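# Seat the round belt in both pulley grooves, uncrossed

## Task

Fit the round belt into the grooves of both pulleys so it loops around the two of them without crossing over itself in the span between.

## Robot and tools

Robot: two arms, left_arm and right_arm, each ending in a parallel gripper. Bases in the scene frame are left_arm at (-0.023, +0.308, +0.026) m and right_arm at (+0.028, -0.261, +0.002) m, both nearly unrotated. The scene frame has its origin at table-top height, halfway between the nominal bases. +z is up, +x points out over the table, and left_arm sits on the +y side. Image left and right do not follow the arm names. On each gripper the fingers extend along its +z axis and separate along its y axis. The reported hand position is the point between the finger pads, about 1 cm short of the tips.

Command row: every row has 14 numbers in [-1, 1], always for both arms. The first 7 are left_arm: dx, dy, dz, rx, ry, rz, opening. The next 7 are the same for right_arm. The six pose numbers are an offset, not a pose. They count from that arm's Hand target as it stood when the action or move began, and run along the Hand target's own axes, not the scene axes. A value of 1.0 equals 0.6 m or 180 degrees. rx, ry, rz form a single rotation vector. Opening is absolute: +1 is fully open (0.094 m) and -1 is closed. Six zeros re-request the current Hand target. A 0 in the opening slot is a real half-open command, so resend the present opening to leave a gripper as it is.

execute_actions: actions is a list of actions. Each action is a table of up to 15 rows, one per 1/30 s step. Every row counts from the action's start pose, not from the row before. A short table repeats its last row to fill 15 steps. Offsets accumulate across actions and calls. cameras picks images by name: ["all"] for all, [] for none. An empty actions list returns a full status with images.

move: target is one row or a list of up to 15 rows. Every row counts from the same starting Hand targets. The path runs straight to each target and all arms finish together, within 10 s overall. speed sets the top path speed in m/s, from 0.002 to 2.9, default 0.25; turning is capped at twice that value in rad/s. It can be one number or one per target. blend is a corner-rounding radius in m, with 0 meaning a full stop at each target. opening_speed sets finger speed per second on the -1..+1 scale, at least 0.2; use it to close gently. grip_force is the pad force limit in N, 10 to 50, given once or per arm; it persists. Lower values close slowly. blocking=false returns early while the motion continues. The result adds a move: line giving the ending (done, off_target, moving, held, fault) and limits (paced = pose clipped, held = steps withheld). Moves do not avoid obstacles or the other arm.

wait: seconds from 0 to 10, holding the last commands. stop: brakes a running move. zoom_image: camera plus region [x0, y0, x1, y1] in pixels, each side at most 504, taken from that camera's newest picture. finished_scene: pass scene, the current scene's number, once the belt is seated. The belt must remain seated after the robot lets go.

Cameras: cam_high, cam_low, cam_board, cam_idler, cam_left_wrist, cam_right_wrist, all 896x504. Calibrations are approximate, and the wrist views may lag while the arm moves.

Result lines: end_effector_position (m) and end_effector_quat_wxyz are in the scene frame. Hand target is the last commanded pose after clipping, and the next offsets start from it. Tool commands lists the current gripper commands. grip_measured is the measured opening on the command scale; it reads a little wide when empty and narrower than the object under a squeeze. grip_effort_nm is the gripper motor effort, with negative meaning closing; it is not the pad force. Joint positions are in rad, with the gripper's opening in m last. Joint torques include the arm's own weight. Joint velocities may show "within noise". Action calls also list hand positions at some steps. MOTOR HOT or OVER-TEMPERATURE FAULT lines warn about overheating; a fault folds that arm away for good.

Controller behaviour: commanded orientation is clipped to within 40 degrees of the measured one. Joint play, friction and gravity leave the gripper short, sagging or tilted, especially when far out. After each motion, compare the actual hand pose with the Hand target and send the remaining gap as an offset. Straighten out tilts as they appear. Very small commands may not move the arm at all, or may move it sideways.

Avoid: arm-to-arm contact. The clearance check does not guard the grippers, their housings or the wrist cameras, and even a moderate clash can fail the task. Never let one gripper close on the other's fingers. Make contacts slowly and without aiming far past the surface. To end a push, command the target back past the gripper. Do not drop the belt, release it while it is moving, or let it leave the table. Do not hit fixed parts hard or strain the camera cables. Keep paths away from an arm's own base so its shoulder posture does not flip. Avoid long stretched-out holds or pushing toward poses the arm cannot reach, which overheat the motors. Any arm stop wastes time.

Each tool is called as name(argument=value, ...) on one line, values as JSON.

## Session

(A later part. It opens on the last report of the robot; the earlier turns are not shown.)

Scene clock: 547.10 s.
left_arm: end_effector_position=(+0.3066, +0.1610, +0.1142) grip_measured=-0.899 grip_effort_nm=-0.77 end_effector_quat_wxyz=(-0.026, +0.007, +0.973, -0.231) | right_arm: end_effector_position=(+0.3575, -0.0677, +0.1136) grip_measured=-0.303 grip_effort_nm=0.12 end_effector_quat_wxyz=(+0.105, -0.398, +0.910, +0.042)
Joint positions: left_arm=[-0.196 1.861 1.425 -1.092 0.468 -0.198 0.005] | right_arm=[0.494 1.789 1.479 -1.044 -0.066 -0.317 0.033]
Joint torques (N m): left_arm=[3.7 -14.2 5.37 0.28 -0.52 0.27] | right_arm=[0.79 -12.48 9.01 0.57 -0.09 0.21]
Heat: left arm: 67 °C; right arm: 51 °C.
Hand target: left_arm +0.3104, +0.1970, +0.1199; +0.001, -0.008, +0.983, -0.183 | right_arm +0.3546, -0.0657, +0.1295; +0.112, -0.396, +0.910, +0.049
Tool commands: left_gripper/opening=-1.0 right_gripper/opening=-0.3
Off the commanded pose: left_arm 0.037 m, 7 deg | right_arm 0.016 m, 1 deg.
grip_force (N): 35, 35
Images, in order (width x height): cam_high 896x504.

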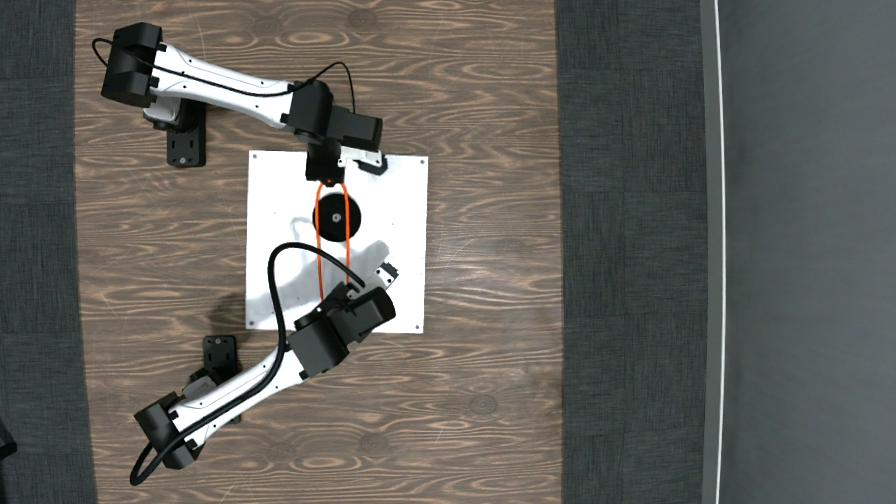

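move(target=[-0.01,0.0222,0.0808,0,0,0,-1,0,0,0,0,0,0,-0.3], speed=0.1, cameras=["cam_high","cam_board","cam_idler","cam_left_wrist"])

zoom_image(camera="cam_high", region=[270, 140, 410, 300])

zoom_image(camera="cam_board", region=[520, 200, 800, 400])

Scene clock: 567.03 s.
left_arm: end_effector_position=(+0.3101, +0.1611, +0.0876) grip_measured=-0.899 grip_effort_nm=-0.77 end_effector_quat_wxyz=(-0.004, +0.011, +0.972, -0.235) | right_arm: end_effector_position=(+0.3575, -0.0677, +0.1136) grip_measured=-0.303 grip_effort_nm=0.12 end_effector_quat_wxyz=(+0.105, -0.398, +0.910, +0.042)
Joint positions: left_arm=[-0.193 1.861 1.313 -0.935 0.468 -0.198 0.005] | right_arm=[0.494 1.789 1.479 -1.044 -0.066 -0.317 0.033]
Joint torques (N m): left_arm=[2.78 -7.98 4.93 0.52 -0.55 0.18] | right_arm=[0.79 -12.46 9.01 0.57 -0.09 0.21]
Heat: left arm: 66 °C; right arm: 52 °C.
Hand target: left_arm +0.3166, +0.1921, +0.0699; +0.001, -0.008, +0.983, -0.183 | right_arm +0.3546, -0.0657, +0.1295; +0.112, -0.396, +0.910, +0.049
Off the commanded pose: left_arm 0.036 m, 6 deg | right_arm 0.016 m, 1 deg.
grip_force (N): 35, 35
move: off_target (left_arm, right_arm)
camera_calibration:
cam_left_wrist: T_world_to_cam=[[0.0370368, -0.864194, 0.501793, 0.0749571], [-0.847664, 0.238765, 0.473769, 0.2236], [-0.529239, -0.442899, -0.723704, 0.396159], [0, 0, 0, 1]] pos_world=[0.396424, 0.186848, 0.143154]
Images, in order (width x height): cam_high 896x504, cam_board 896x504, cam_idler 896x504, cam_left_wrist 896x504.

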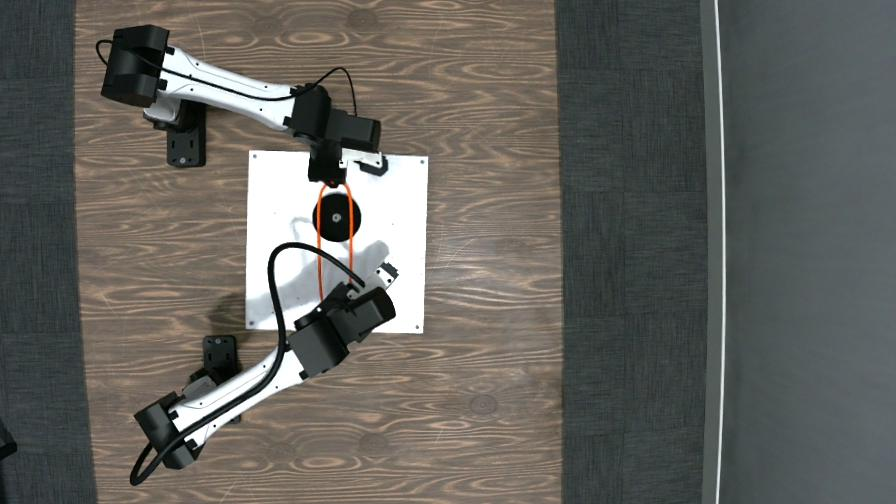

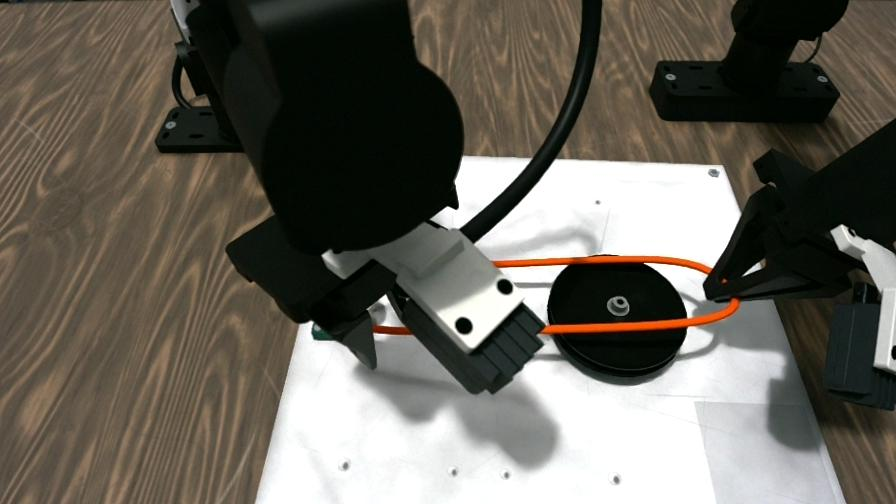

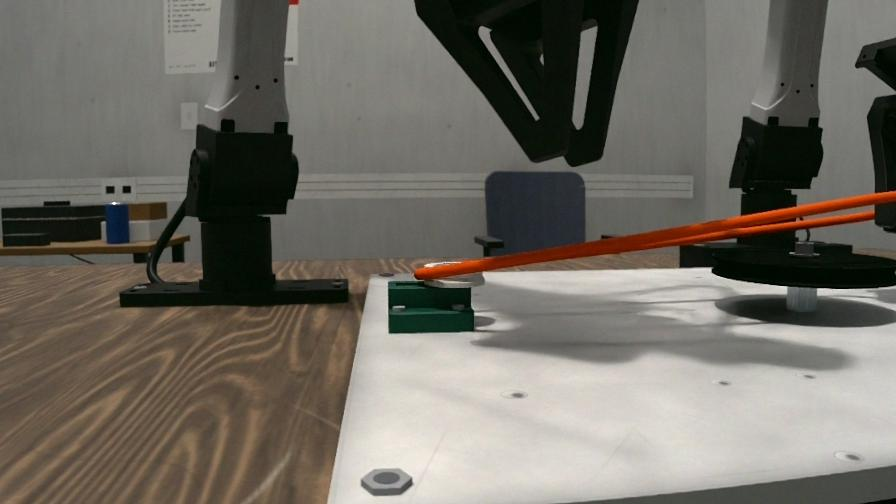

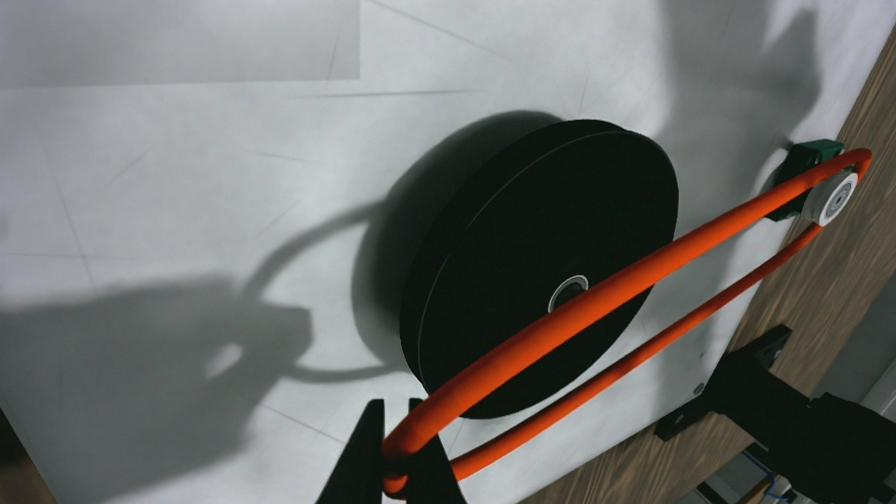

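Scaled by 3.150 from the camera's 896x504 image, which has a finer 1280x720 frame.

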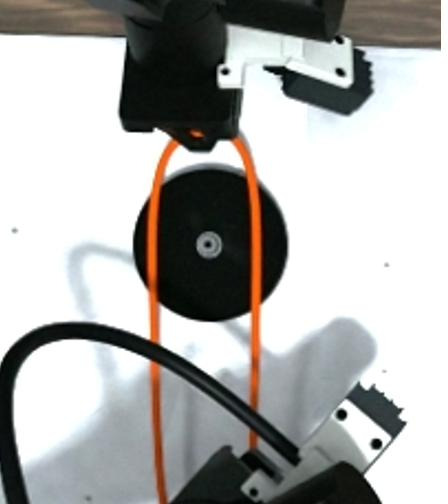

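Scaled by 1.800 from the camera's 896x504 image, which has a finer 1280x720 frame.

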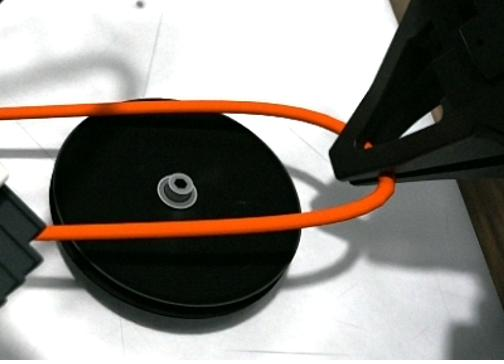

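move(target=[0,0.015,0.0389,0,0,0,-1,0,0,0,0,0,0,-0.3], speed=0.1, cameras=["cam_high","cam_board","cam_idler","cam_left_wrist"])

zoom_image(camera="cam_high", region=[270, 140, 410, 300])

zoom_image(camera="cam_board", region=[520, 200, 800, 400])

Scene clock: 576.13 s.
left_arm: end_effector_position=(+0.3099, +0.1620, +0.0641) grip_measured=-0.899 grip_effort_nm=-0.77 end_effector_quat_wxyz=(-0.006, +0.009, +0.972, -0.235) | right_arm: end_effector_position=(+0.3575, -0.0677, +0.1136) grip_measured=-0.303 grip_effort_nm=0.12 end_effector_quat_wxyz=(+0.105, -0.398, +0.910, +0.042)
Joint positions: left_arm=[-0.191 1.893 1.257 -0.851 0.468 -0.198 0.005] | right_arm=[0.494 1.789 1.479 -1.044 -0.066 -0.317 0.033]
Joint torques (N m): left_arm=[2.47 -7.65 4.71 0.65 -0.59 0.19] | right_arm=[0.79 -12.48 9.01 0.57 -0.09 0.21]
Heat: left arm: 63 °C; right arm: 52 °C.
Hand target: left_arm +0.3166, +0.1920, +0.0448; +0.001, -0.008, +0.983, -0.183 | right_arm +0.3546, -0.0657, +0.1295; +0.112, -0.396, +0.910, +0.049
Off the commanded pose: left_arm 0.036 m, 6 deg | right_arm 0.016 m, 1 deg.
grip_force (N): 35, 35
move: off_target (left_arm, right_arm)
camera_calibration:
cam_left_wrist: T_world_to_cam=[[0.0408831, -0.864455, 0.501045, 0.0863736], [-0.846461, 0.236474, 0.477057, 0.234278], [-0.530878, -0.443619, -0.72206, 0.380018], [0, 0, 0, 1]] pos_world=[0.39652, 0.187848, 0.119354]
Images, in order (width x height): cam_high 896x504, cam_board 896x504, cam_idler 896x504, cam_left_wrist 896x504.

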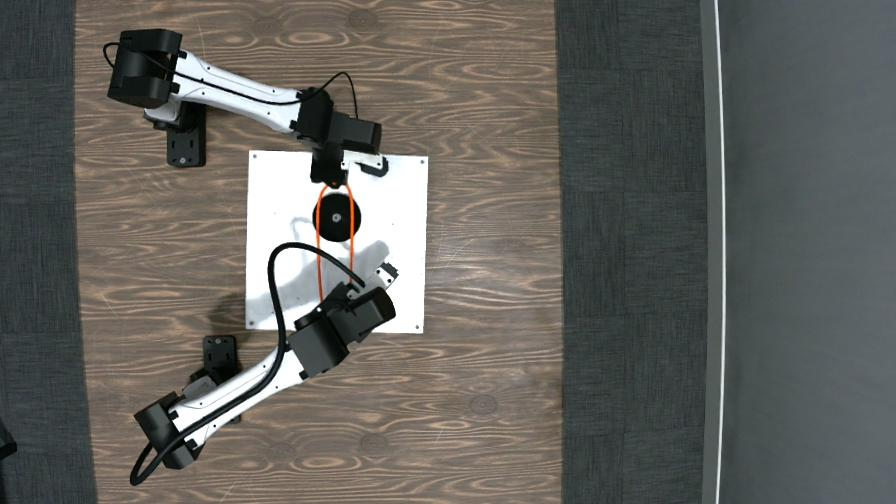

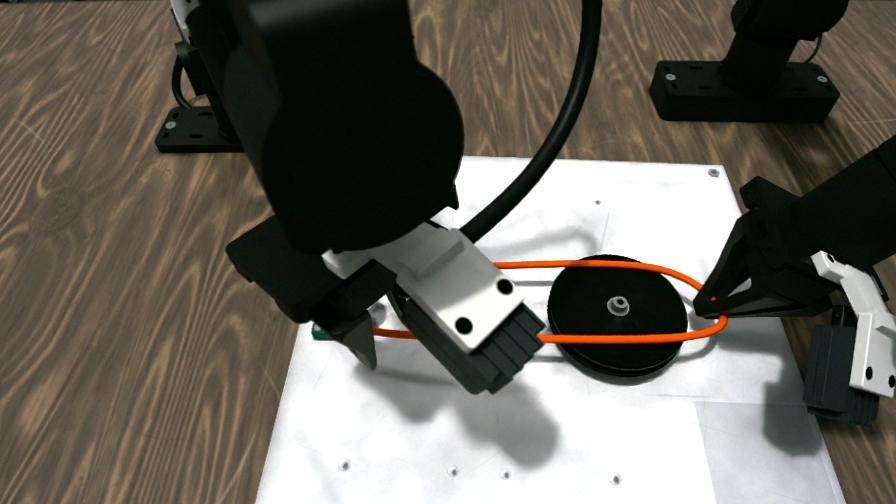

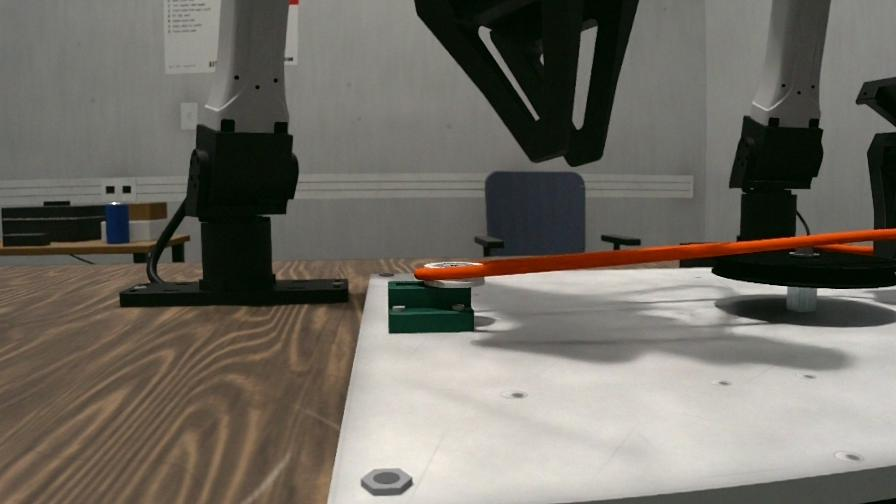

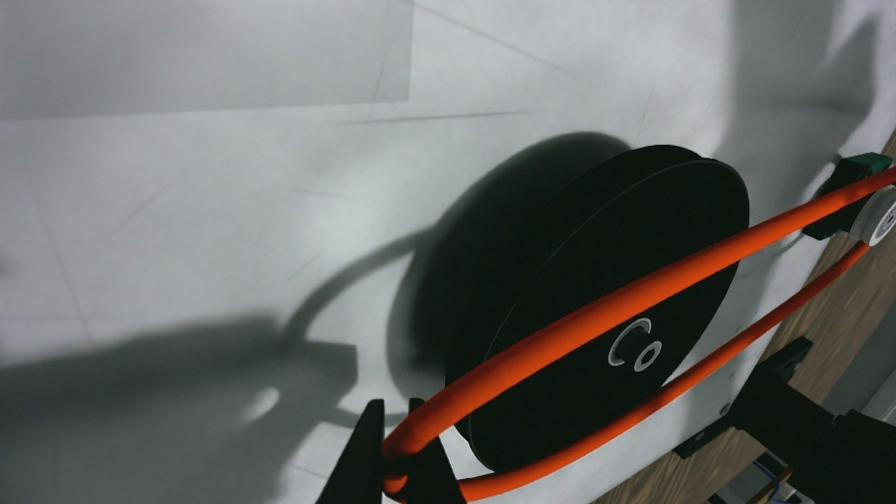

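Scaled by 3.150 from the camera's 896x504 image, which has a finer 1280x720 frame.

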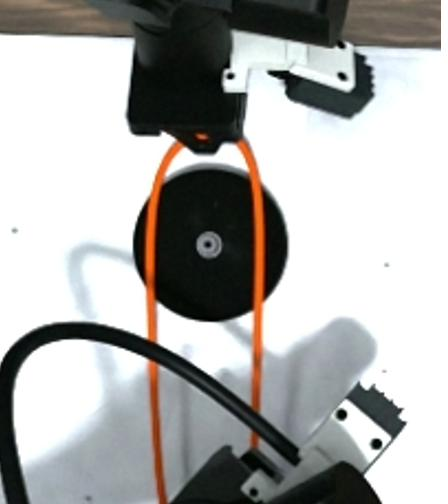

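Scaled by 1.800 from the camera's 896x504 image, which has a finer 1280x720 frame.

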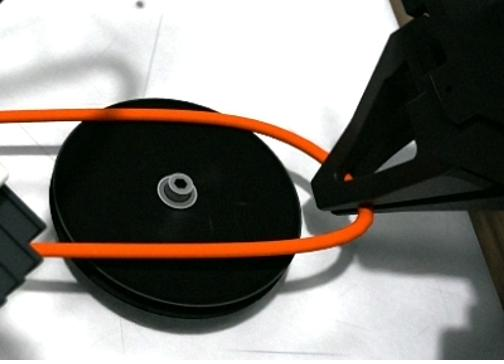

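move(target=[0,0,0,0,0,0,-1,-0.1378,0.2167,0.0347,0,0,0.389,-0.95], speed=0.15, cameras=["cam_high","cam_board","cam_idler","cam_right_wrist"])

zoom_image(camera="cam_board", region=[520, 200, 800, 400])

Scene clock: 639.13 s.
left_arm: end_effector_position=(+0.3099, +0.1620, +0.0641) grip_measured=-0.899 grip_effort_nm=-0.77 end_effector_quat_wxyz=(-0.006, +0.009, +0.972, -0.235) | right_arm: end_effector_position=(+0.3159, +0.0882, +0.1319) grip_measured=-0.947 grip_effort_nm=-0.18 end_effector_quat_wxyz=(+0.058, +0.192, +0.972, +0.125)
Joint positions: left_arm=[-0.191 1.893 1.257 -0.851 0.468 -0.198 0.005] | right_arm=[0.868 2.016 1.844 -1.124 -0.018 1.266 0.002]
Joint torques (N m): left_arm=[2.51 -7.79 4.59 0.68 -0.57 0.15] | right_arm=[1.05 -9.92 9.31 0.65 0.38 0.23]
Heat: left arm: 54 °C; right arm: 52 °C.
Hand target: left_arm +0.3166, +0.1920, +0.0448; +0.001, -0.008, +0.983, -0.183 | right_arm +0.3175, +0.0854, +0.1293; +0.064, +0.197, +0.973, +0.104
Off the commanded pose: left_arm 0.036 m, 6 deg | right_arm 0.004 m, 3 deg.
grip_force (N): 35, 35
move: off_target (left_arm, right_arm)
camera_calibration:
cam_right_wrist: T_world_to_cam=[[-0.321878, -0.922319, -0.213828, 0.202459], [-0.863423, 0.193292, 0.465982, 0.229652], [-0.388453, 0.334614, -0.858567, 0.311862], [0, 0, 0, 1]] pos_world=[0.384597, 0.0379887, 0.204032]
Images, in order (width x height): cam_high 896x504, cam_board 896x504, cam_idler 896x504, cam_right_wrist 896x504.

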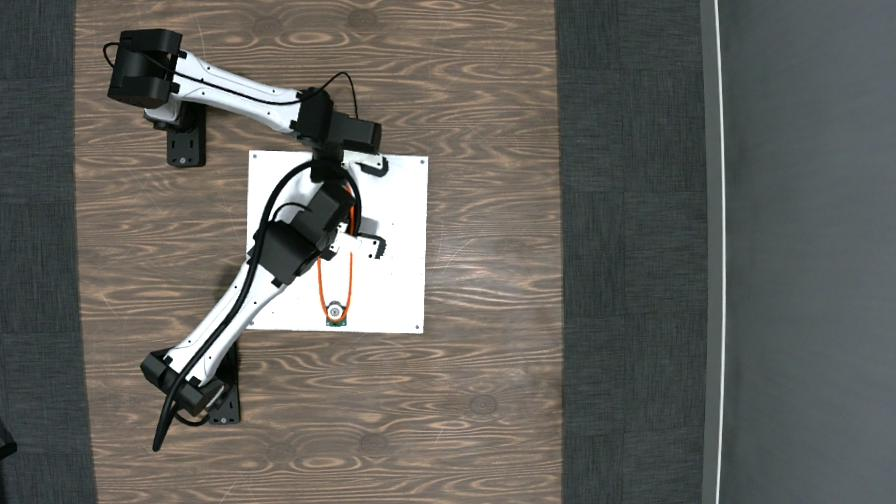

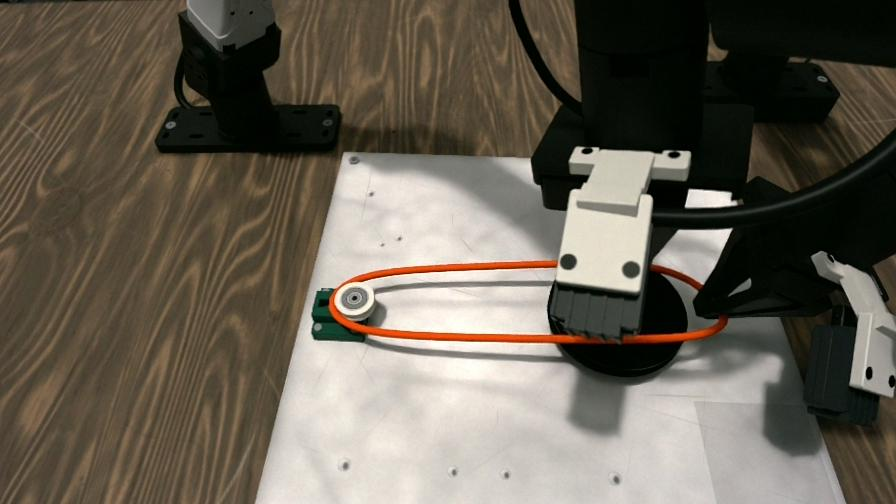

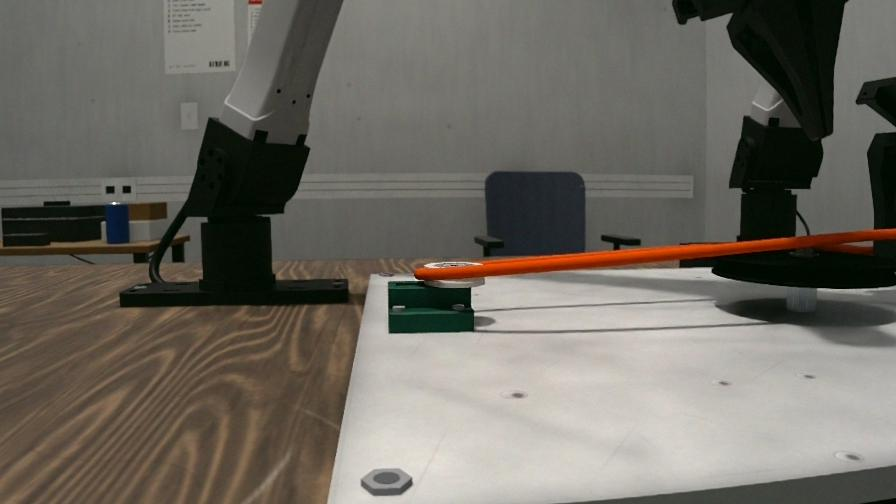

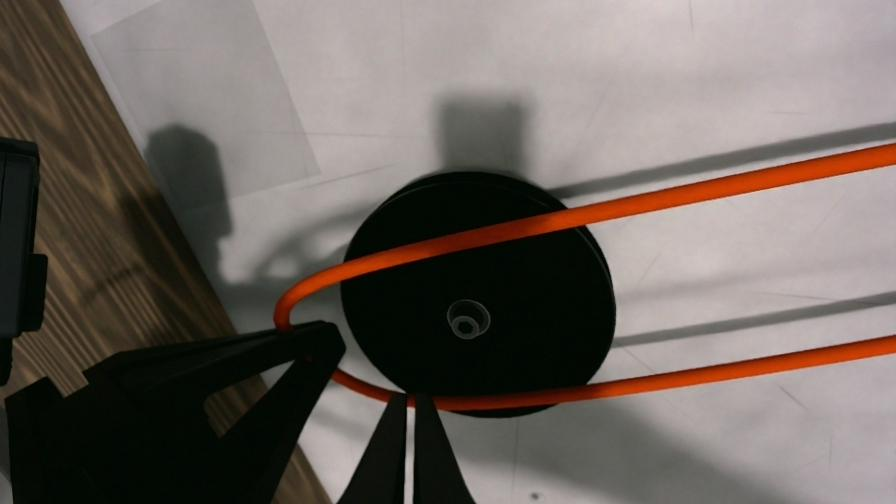

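Scaled by 1.800 from the camera's 896x504 image, which has a finer 1280x720 frame.

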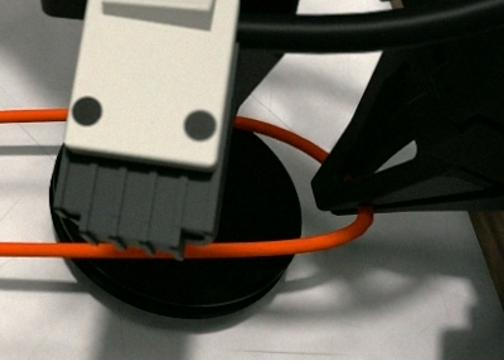

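move(target=[0,0,0,0,0,0,-1,0.0083,-0.029,0.0818,0,0,0,-0.97], speed=0.1, cameras=["cam_board","cam_idler","cam_right_wrist","cam_left_wrist"])

zoom_image(camera="cam_board", region=[520, 200, 800, 400])

zoom_image(camera="cam_idler", region=[640, 160, 896, 340])

Scene clock: 665.87 s.
left_arm: end_effector_position=(+0.3099, +0.1620, +0.0641) grip_measured=-0.899 grip_effort_nm=-0.77 end_effector_quat_wxyz=(-0.006, +0.009, +0.972, -0.235) | right_arm: end_effector_position=(+0.3076, +0.0779, +0.0832) grip_measured=-0.967 grip_effort_nm=-0.18 end_effector_quat_wxyz=(+0.046, +0.193, +0.975, +0.102)
Joint positions: left_arm=[-0.191 1.893 1.257 -0.851 0.468 -0.198 0.005] | right_arm=[0.868 2.016 1.663 -0.993 -0.017 1.267 0.002]
Joint torques (N m): left_arm=[2.62 -8.08 4.57 0.68 -0.53 0.18] | right_arm=[0.77 -11.29 5.31 1.34 0.37 0.2]
Heat: left arm: 52 °C; right arm: 47 °C.
Hand target: left_arm +0.3166, +0.1920, +0.0448; +0.001, -0.008, +0.983, -0.183 | right_arm +0.3146, +0.0804, +0.0772; +0.064, +0.197, +0.973, +0.104
Off the commanded pose: left_arm 0.036 m, 6 deg | right_arm 0.010 m, 2 deg.
grip_force (N): 35, 35
move: off_target (left_arm)
camera_calibration:
cam_left_wrist: T_world_to_cam=[[0.0408831, -0.864455, 0.501045, 0.0863736], [-0.846461, 0.236474, 0.477057, 0.234278], [-0.530878, -0.443619, -0.72206, 0.380018], [0, 0, 0, 1]] pos_world=[0.39652, 0.187848, 0.119354]
cam_right_wrist: T_world_to_cam=[[-0.329648, -0.929272, -0.166688, 0.17885], [-0.847948, 0.213793, 0.485053, 0.239232], [-0.41511, 0.30124, -0.858451, 0.281012], [0, 0, 0, 1]] pos_world=[0.378464, 0.0304025, 0.155007]
Images, in order (width x height): cam_board 896x504, cam_idler 896x504, cam_left_wrist 896x504, cam_right_wrist 896x504.

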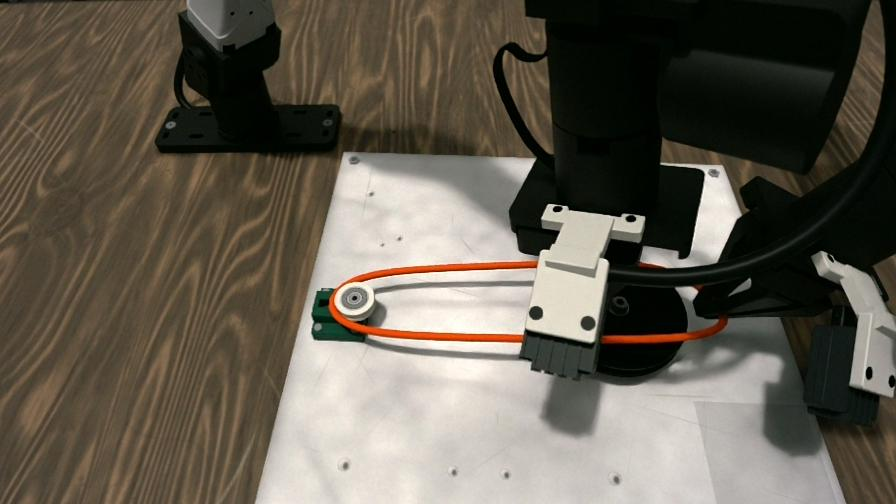

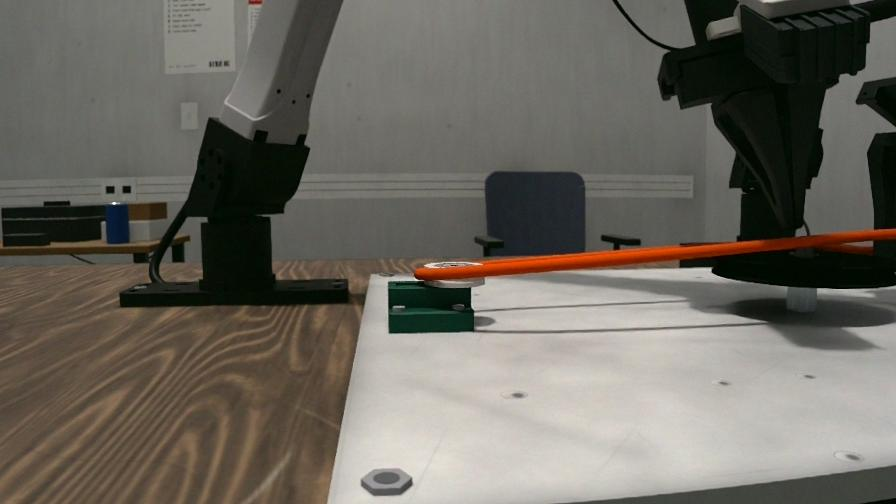

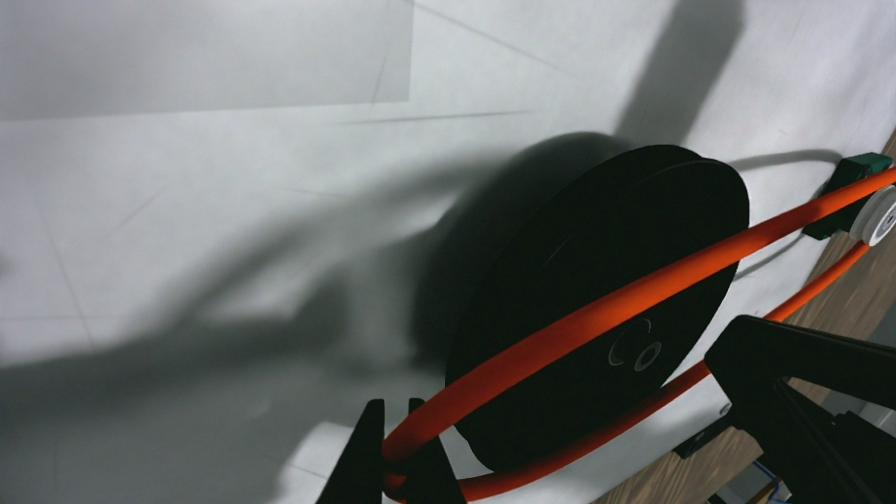

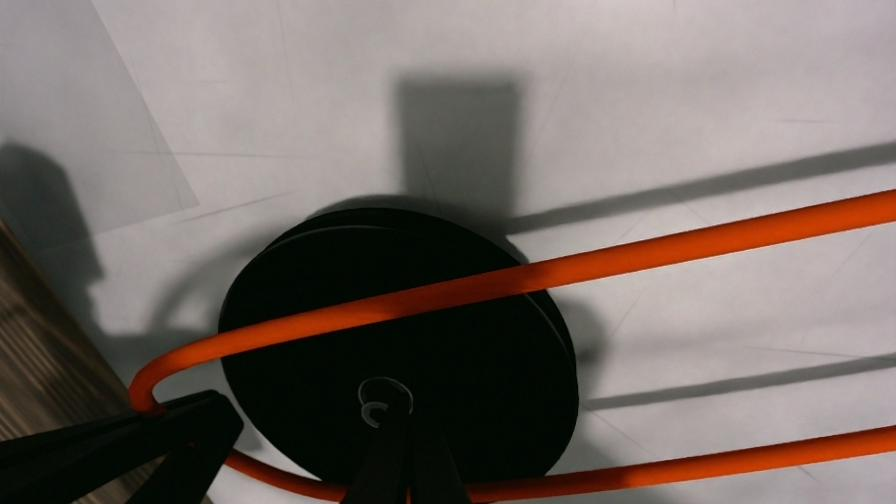

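Scaled by 1.800 from the camera's 896x504 image, which has a finer 1280x720 frame.

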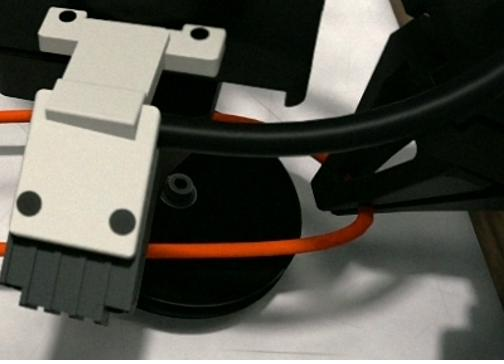

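Scaled by 1.969 from the camera's 896x504 image, which has a finer 1280x720 frame.

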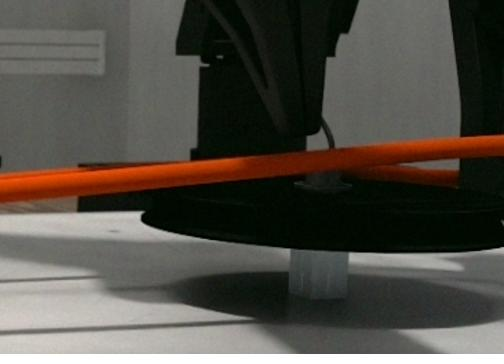

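move(target=[0,0,0,0,0,0,-1,-0.0073,0.0117,0.0137,0,0,0,-0.97], speed=0.08, cameras=["cam_idler","cam_right_wrist","cam_board"])

zoom_image(camera="cam_idler", region=[640, 160, 896, 340])

zoom_image(camera="cam_right_wrist", region=[120, 180, 620, 504])

Scene clock: 680.07 s.
left_arm: end_effector_position=(+0.3099, +0.1620, +0.0641) grip_measured=-0.899 grip_effort_nm=-0.77 end_effector_quat_wxyz=(-0.006, +0.009, +0.972, -0.235) | right_arm: end_effector_position=(+0.3079, +0.0782, +0.0715) grip_measured=-0.967 grip_effort_nm=-0.18 end_effector_quat_wxyz=(+0.041, +0.194, +0.976, +0.092)
Joint positions: left_arm=[-0.191 1.893 1.257 -0.851 0.468 -0.198 0.005] | right_arm=[0.868 2.045 1.663 -0.987 -0.017 1.267 0.002]
Joint torques (N m): left_arm=[2.51 -7.82 4.48 0.65 -0.54 0.13] | right_arm=[0.34 -10.37 8.35 1.28 0.35 0.15]
Heat: left arm: 52 °C; right arm: 47 °C.
Hand target: left_arm +0.3166, +0.1920, +0.0448; +0.001, -0.008, +0.983, -0.183 | right_arm +0.3226, +0.0864, +0.0713; +0.064, +0.197, +0.973, +0.104
Off the commanded pose: left_arm 0.036 m, 6 deg | right_arm 0.017 m, 3 deg.
grip_force (N): 35, 35
move: off_target (left_arm, right_arm)
camera_calibration:
cam_right_wrist: T_world_to_cam=[[-0.331897, -0.931963, -0.14591, 0.176725], [-0.840897, 0.222207, 0.493474, 0.241631], [-0.427477, 0.286478, -0.857435, 0.275808], [0, 0, 0, 1]] pos_world=[0.379742, 0.0319958, 0.143035]
Images, in order (width x height): cam_board 896x504, cam_idler 896x504, cam_right_wrist 896x504.

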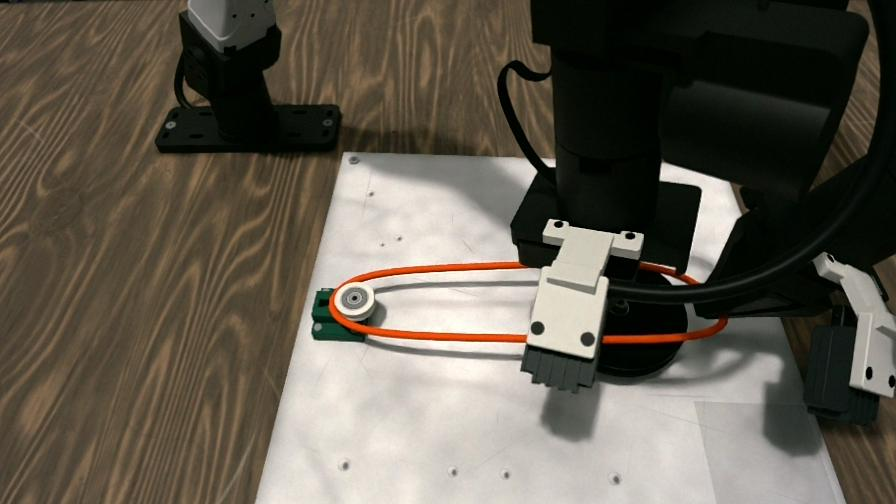

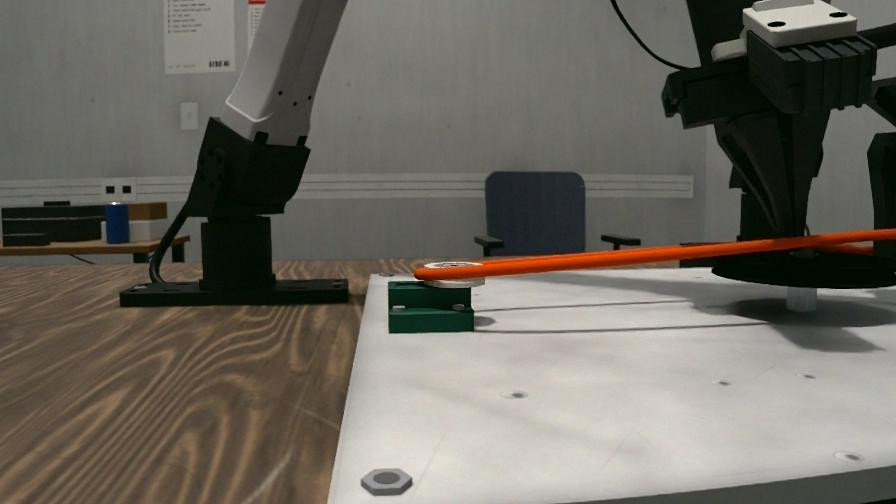

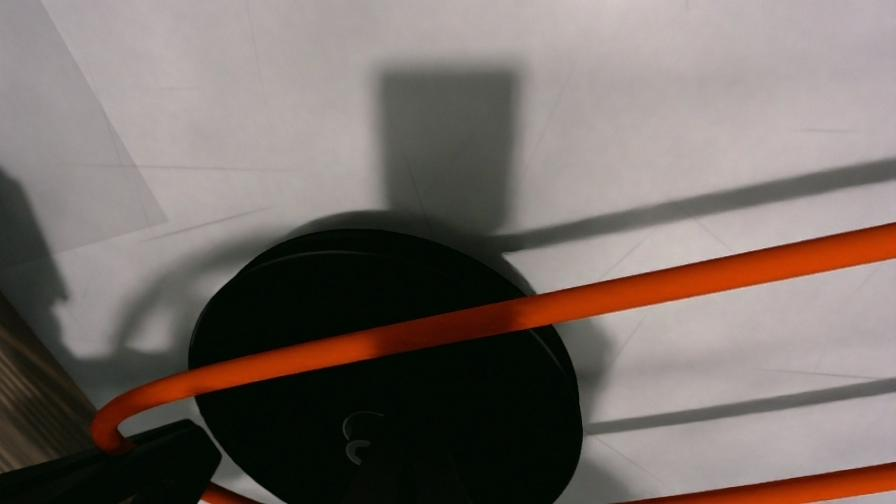

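Scaled by 1.969 from the camera's 896x504 image, which has a finer 1280x720 frame.

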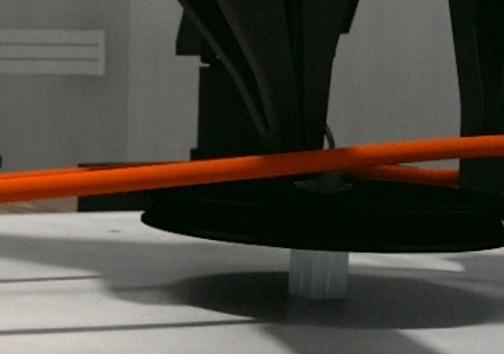

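Scaled by 1.008 from the camera's 896x504 image, which has a finer 1280x720 frame.

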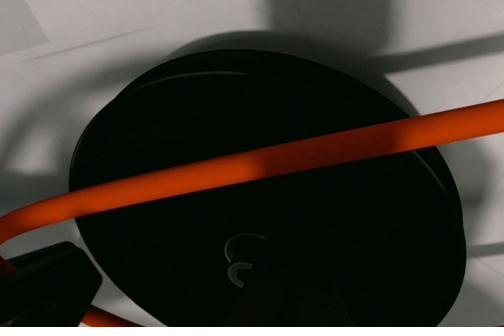

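move(target=[0,0,0,0,0,0,-1,-0.0168,0.0133,-0.0023,0,0,0,-0.97], speed=0.08, cameras=["cam_idler","cam_right_wrist"])

zoom_image(camera="cam_right_wrist", region=[120, 180, 620, 504])

zoom_image(camera="cam_idler", region=[640, 160, 896, 340])

Scene clock: 693.23 s.
left_arm: end_effector_position=(+0.3103, +0.1619, +0.0642) grip_measured=-0.899 grip_effort_nm=-0.77 end_effector_quat_wxyz=(-0.005, +0.009, +0.972, -0.235) | right_arm: end_effector_position=(+0.3224, +0.0872, +0.0760) grip_measured=-0.967 grip_effort_nm=-0.18 end_effector_quat_wxyz=(+0.049, +0.199, +0.973, +0.105)
Joint positions: left_arm=[-0.191 1.893 1.257 -0.849 0.468 -0.198 0.005] | right_arm=[0.856 2.08 1.727 -0.987 -0.017 1.267 0.002]
Joint torques (N m): left_arm=[2.56 -7.77 4.52 0.66 -0.55 0.12] | right_arm=[-0.25 -10.4 9.22 0.98 0.32 -0.04]
Heat: left arm: 51 °C; right arm: 47 °C.
Hand target: left_arm +0.3166, +0.1920, +0.0448; +0.001, -0.008, +0.983, -0.183 | right_arm +0.3346, +0.0893, +0.0754; +0.064, +0.198, +0.973, +0.104
Off the commanded pose: left_arm 0.036 m, 6 deg | right_arm 0.012 m, 2 deg.
grip_force (N): 35, 35
move: off_target (left_arm, right_arm)
camera_calibration:
cam_right_wrist: T_world_to_cam=[[-0.339927, -0.924381, -0.173117, 0.194564], [-0.847516, 0.221312, 0.482429, 0.252718], [-0.407635, 0.31071, -0.858658, 0.275003], [0, 0, 0, 1]] pos_world=[0.392421, 0.0384756, 0.147897]
Images, in order (width x height): cam_idler 896x504, cam_right_wrist 896x504.

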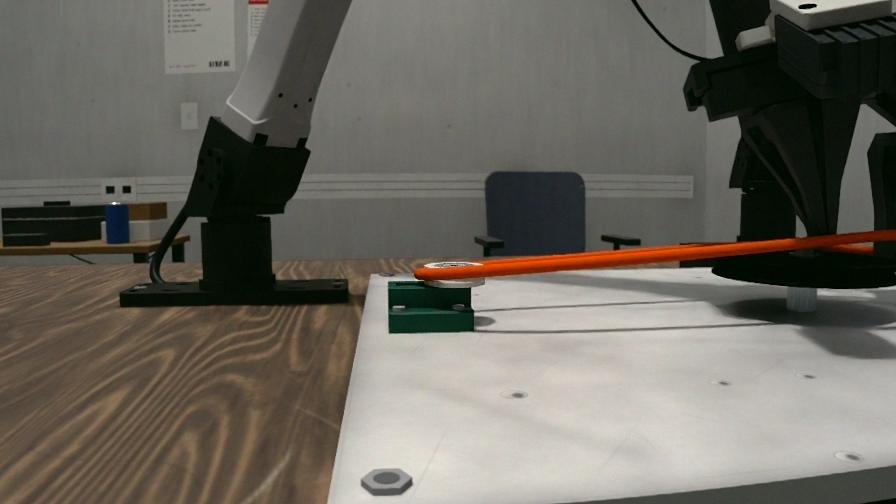

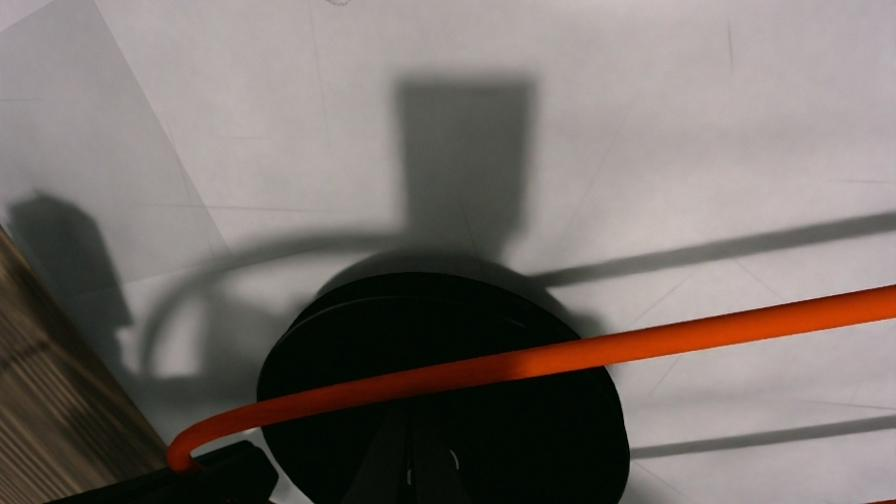

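Scaled by 1.008 from the camera's 896x504 image, which has a finer 1280x720 frame.

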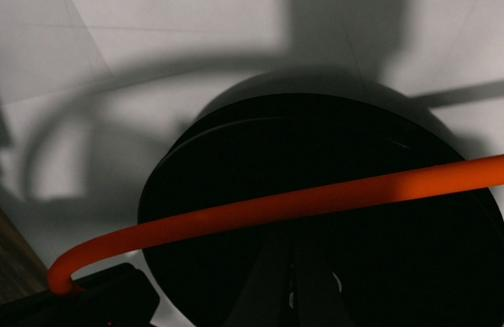

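Scaled by 1.969 from the camera's 896x504 image, which has a finer 1280x720 frame.

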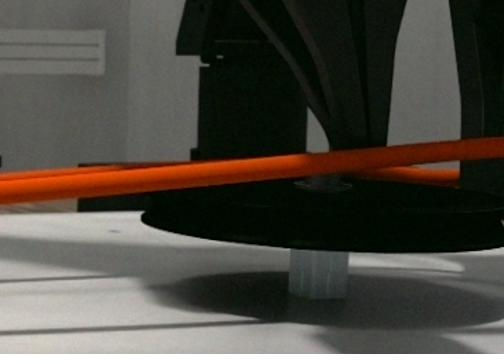

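move(target=[0,0,0,0,0,0,-1,-0.0412,0.0167,0.0075,0,0,0,-0.97], speed=0.06, cameras=["cam_idler","cam_right_wrist","cam_board","cam_high"])

zoom_image(camera="cam_right_wrist", region=[120, 180, 620, 504])

zoom_image(camera="cam_idler", region=[640, 160, 896, 340])

Scene clock: 703.70 s.
left_arm: end_effector_position=(+0.3184, +0.1598, +0.0653) grip_measured=-0.899 grip_effort_nm=-0.77 end_effector_quat_wxyz=(+0.012, +0.014, +0.971, -0.240) | right_arm: end_effector_position=(+0.3480, +0.0906, +0.0756) grip_measured=-0.967 grip_effort_nm=-0.17 end_effector_quat_wxyz=(+0.053, +0.197, +0.973, +0.105)
Joint positions: left_arm=[-0.191 1.893 1.257 -0.812 0.471 -0.198 0.005] | right_arm=[0.819 2.156 1.843 -1.021 -0.018 1.228 0.002]
Joint torques (N m): left_arm=[2.54 -7.97 4.63 0.33 -0.53 0.17] | right_arm=[-0.87 -11.06 9.7 0.89 0.2 -0.11]
Heat: left arm: 51 °C; right arm: 48 °C.
Hand target: left_arm +0.3166, +0.1920, +0.0448; +0.001, -0.008, +0.983, -0.183 | right_arm +0.3616, +0.0893, +0.0754; +0.064, +0.198, +0.973, +0.105
Off the commanded pose: left_arm 0.038 m, 7 deg | right_arm 0.014 m, 1 deg.
grip_force (N): 35, 35
move: off_target (left_arm, right_arm)
camera_calibration:
cam_right_wrist: T_world_to_cam=[[-0.335834, -0.92541, -0.175589, 0.205206], [-0.852692, 0.219495, 0.474065, 0.276425], [-0.400164, 0.308931, -0.862804, 0.281766], [0, 0, 0, 1]] pos_world=[0.417373, 0.0421796, 0.148097]
Images, in order (width x height): cam_high 896x504, cam_board 896x504, cam_idler 896x504, cam_right_wrist 896x504.

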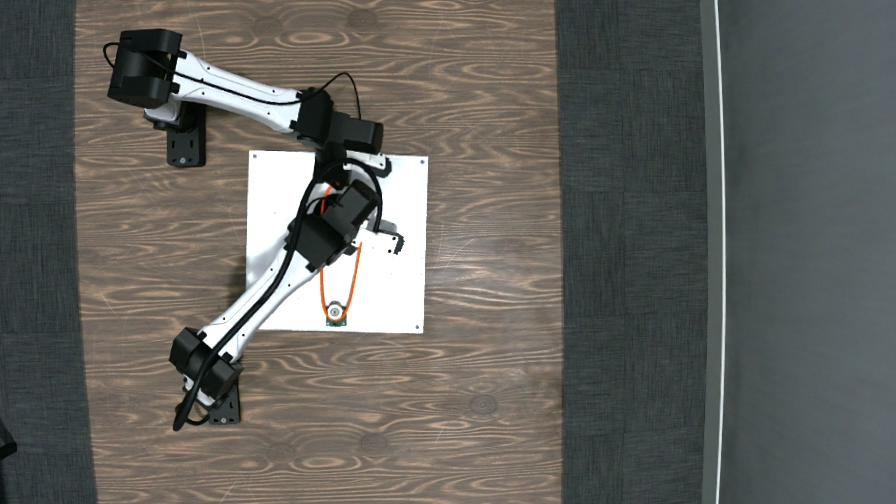

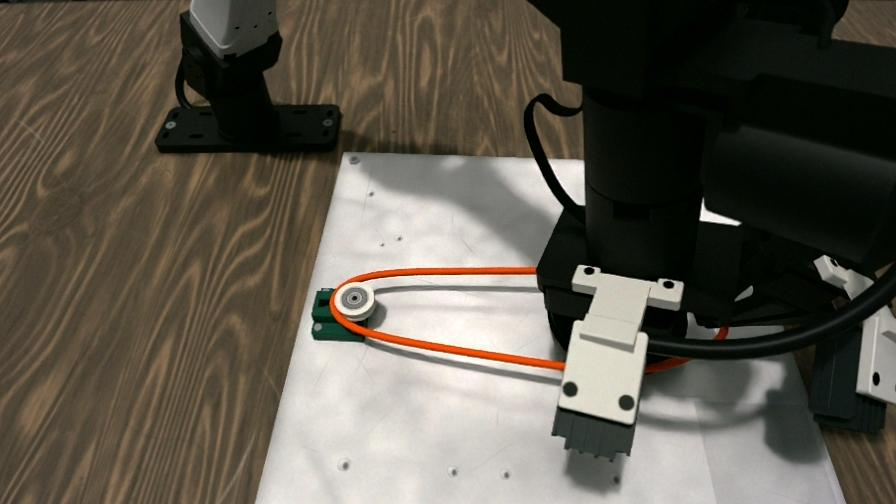

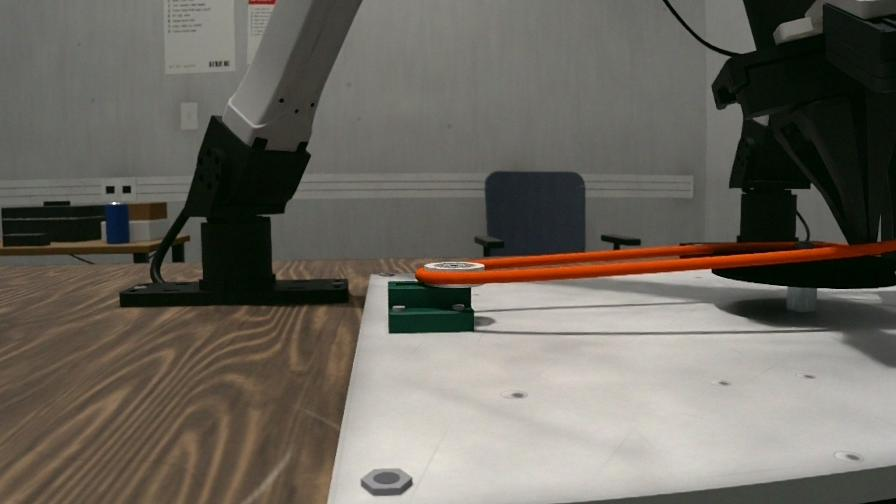

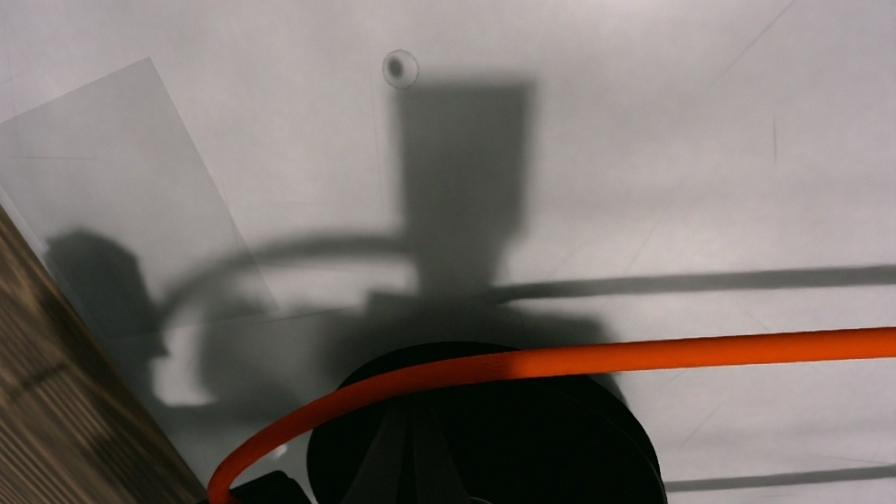

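Scaled by 1.008 from the camera's 896x504 image, which has a finer 1280x720 frame.

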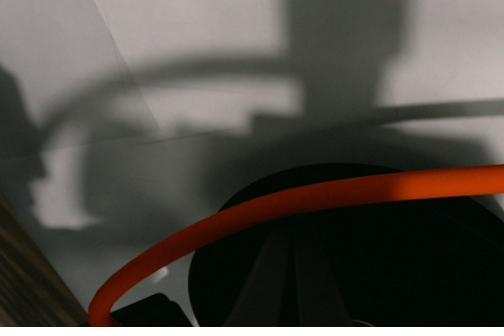

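Scaled by 1.969 from the camera's 896x504 image, which has a finer 1280x720 frame.

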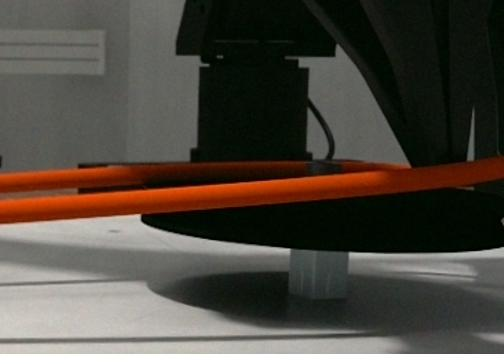

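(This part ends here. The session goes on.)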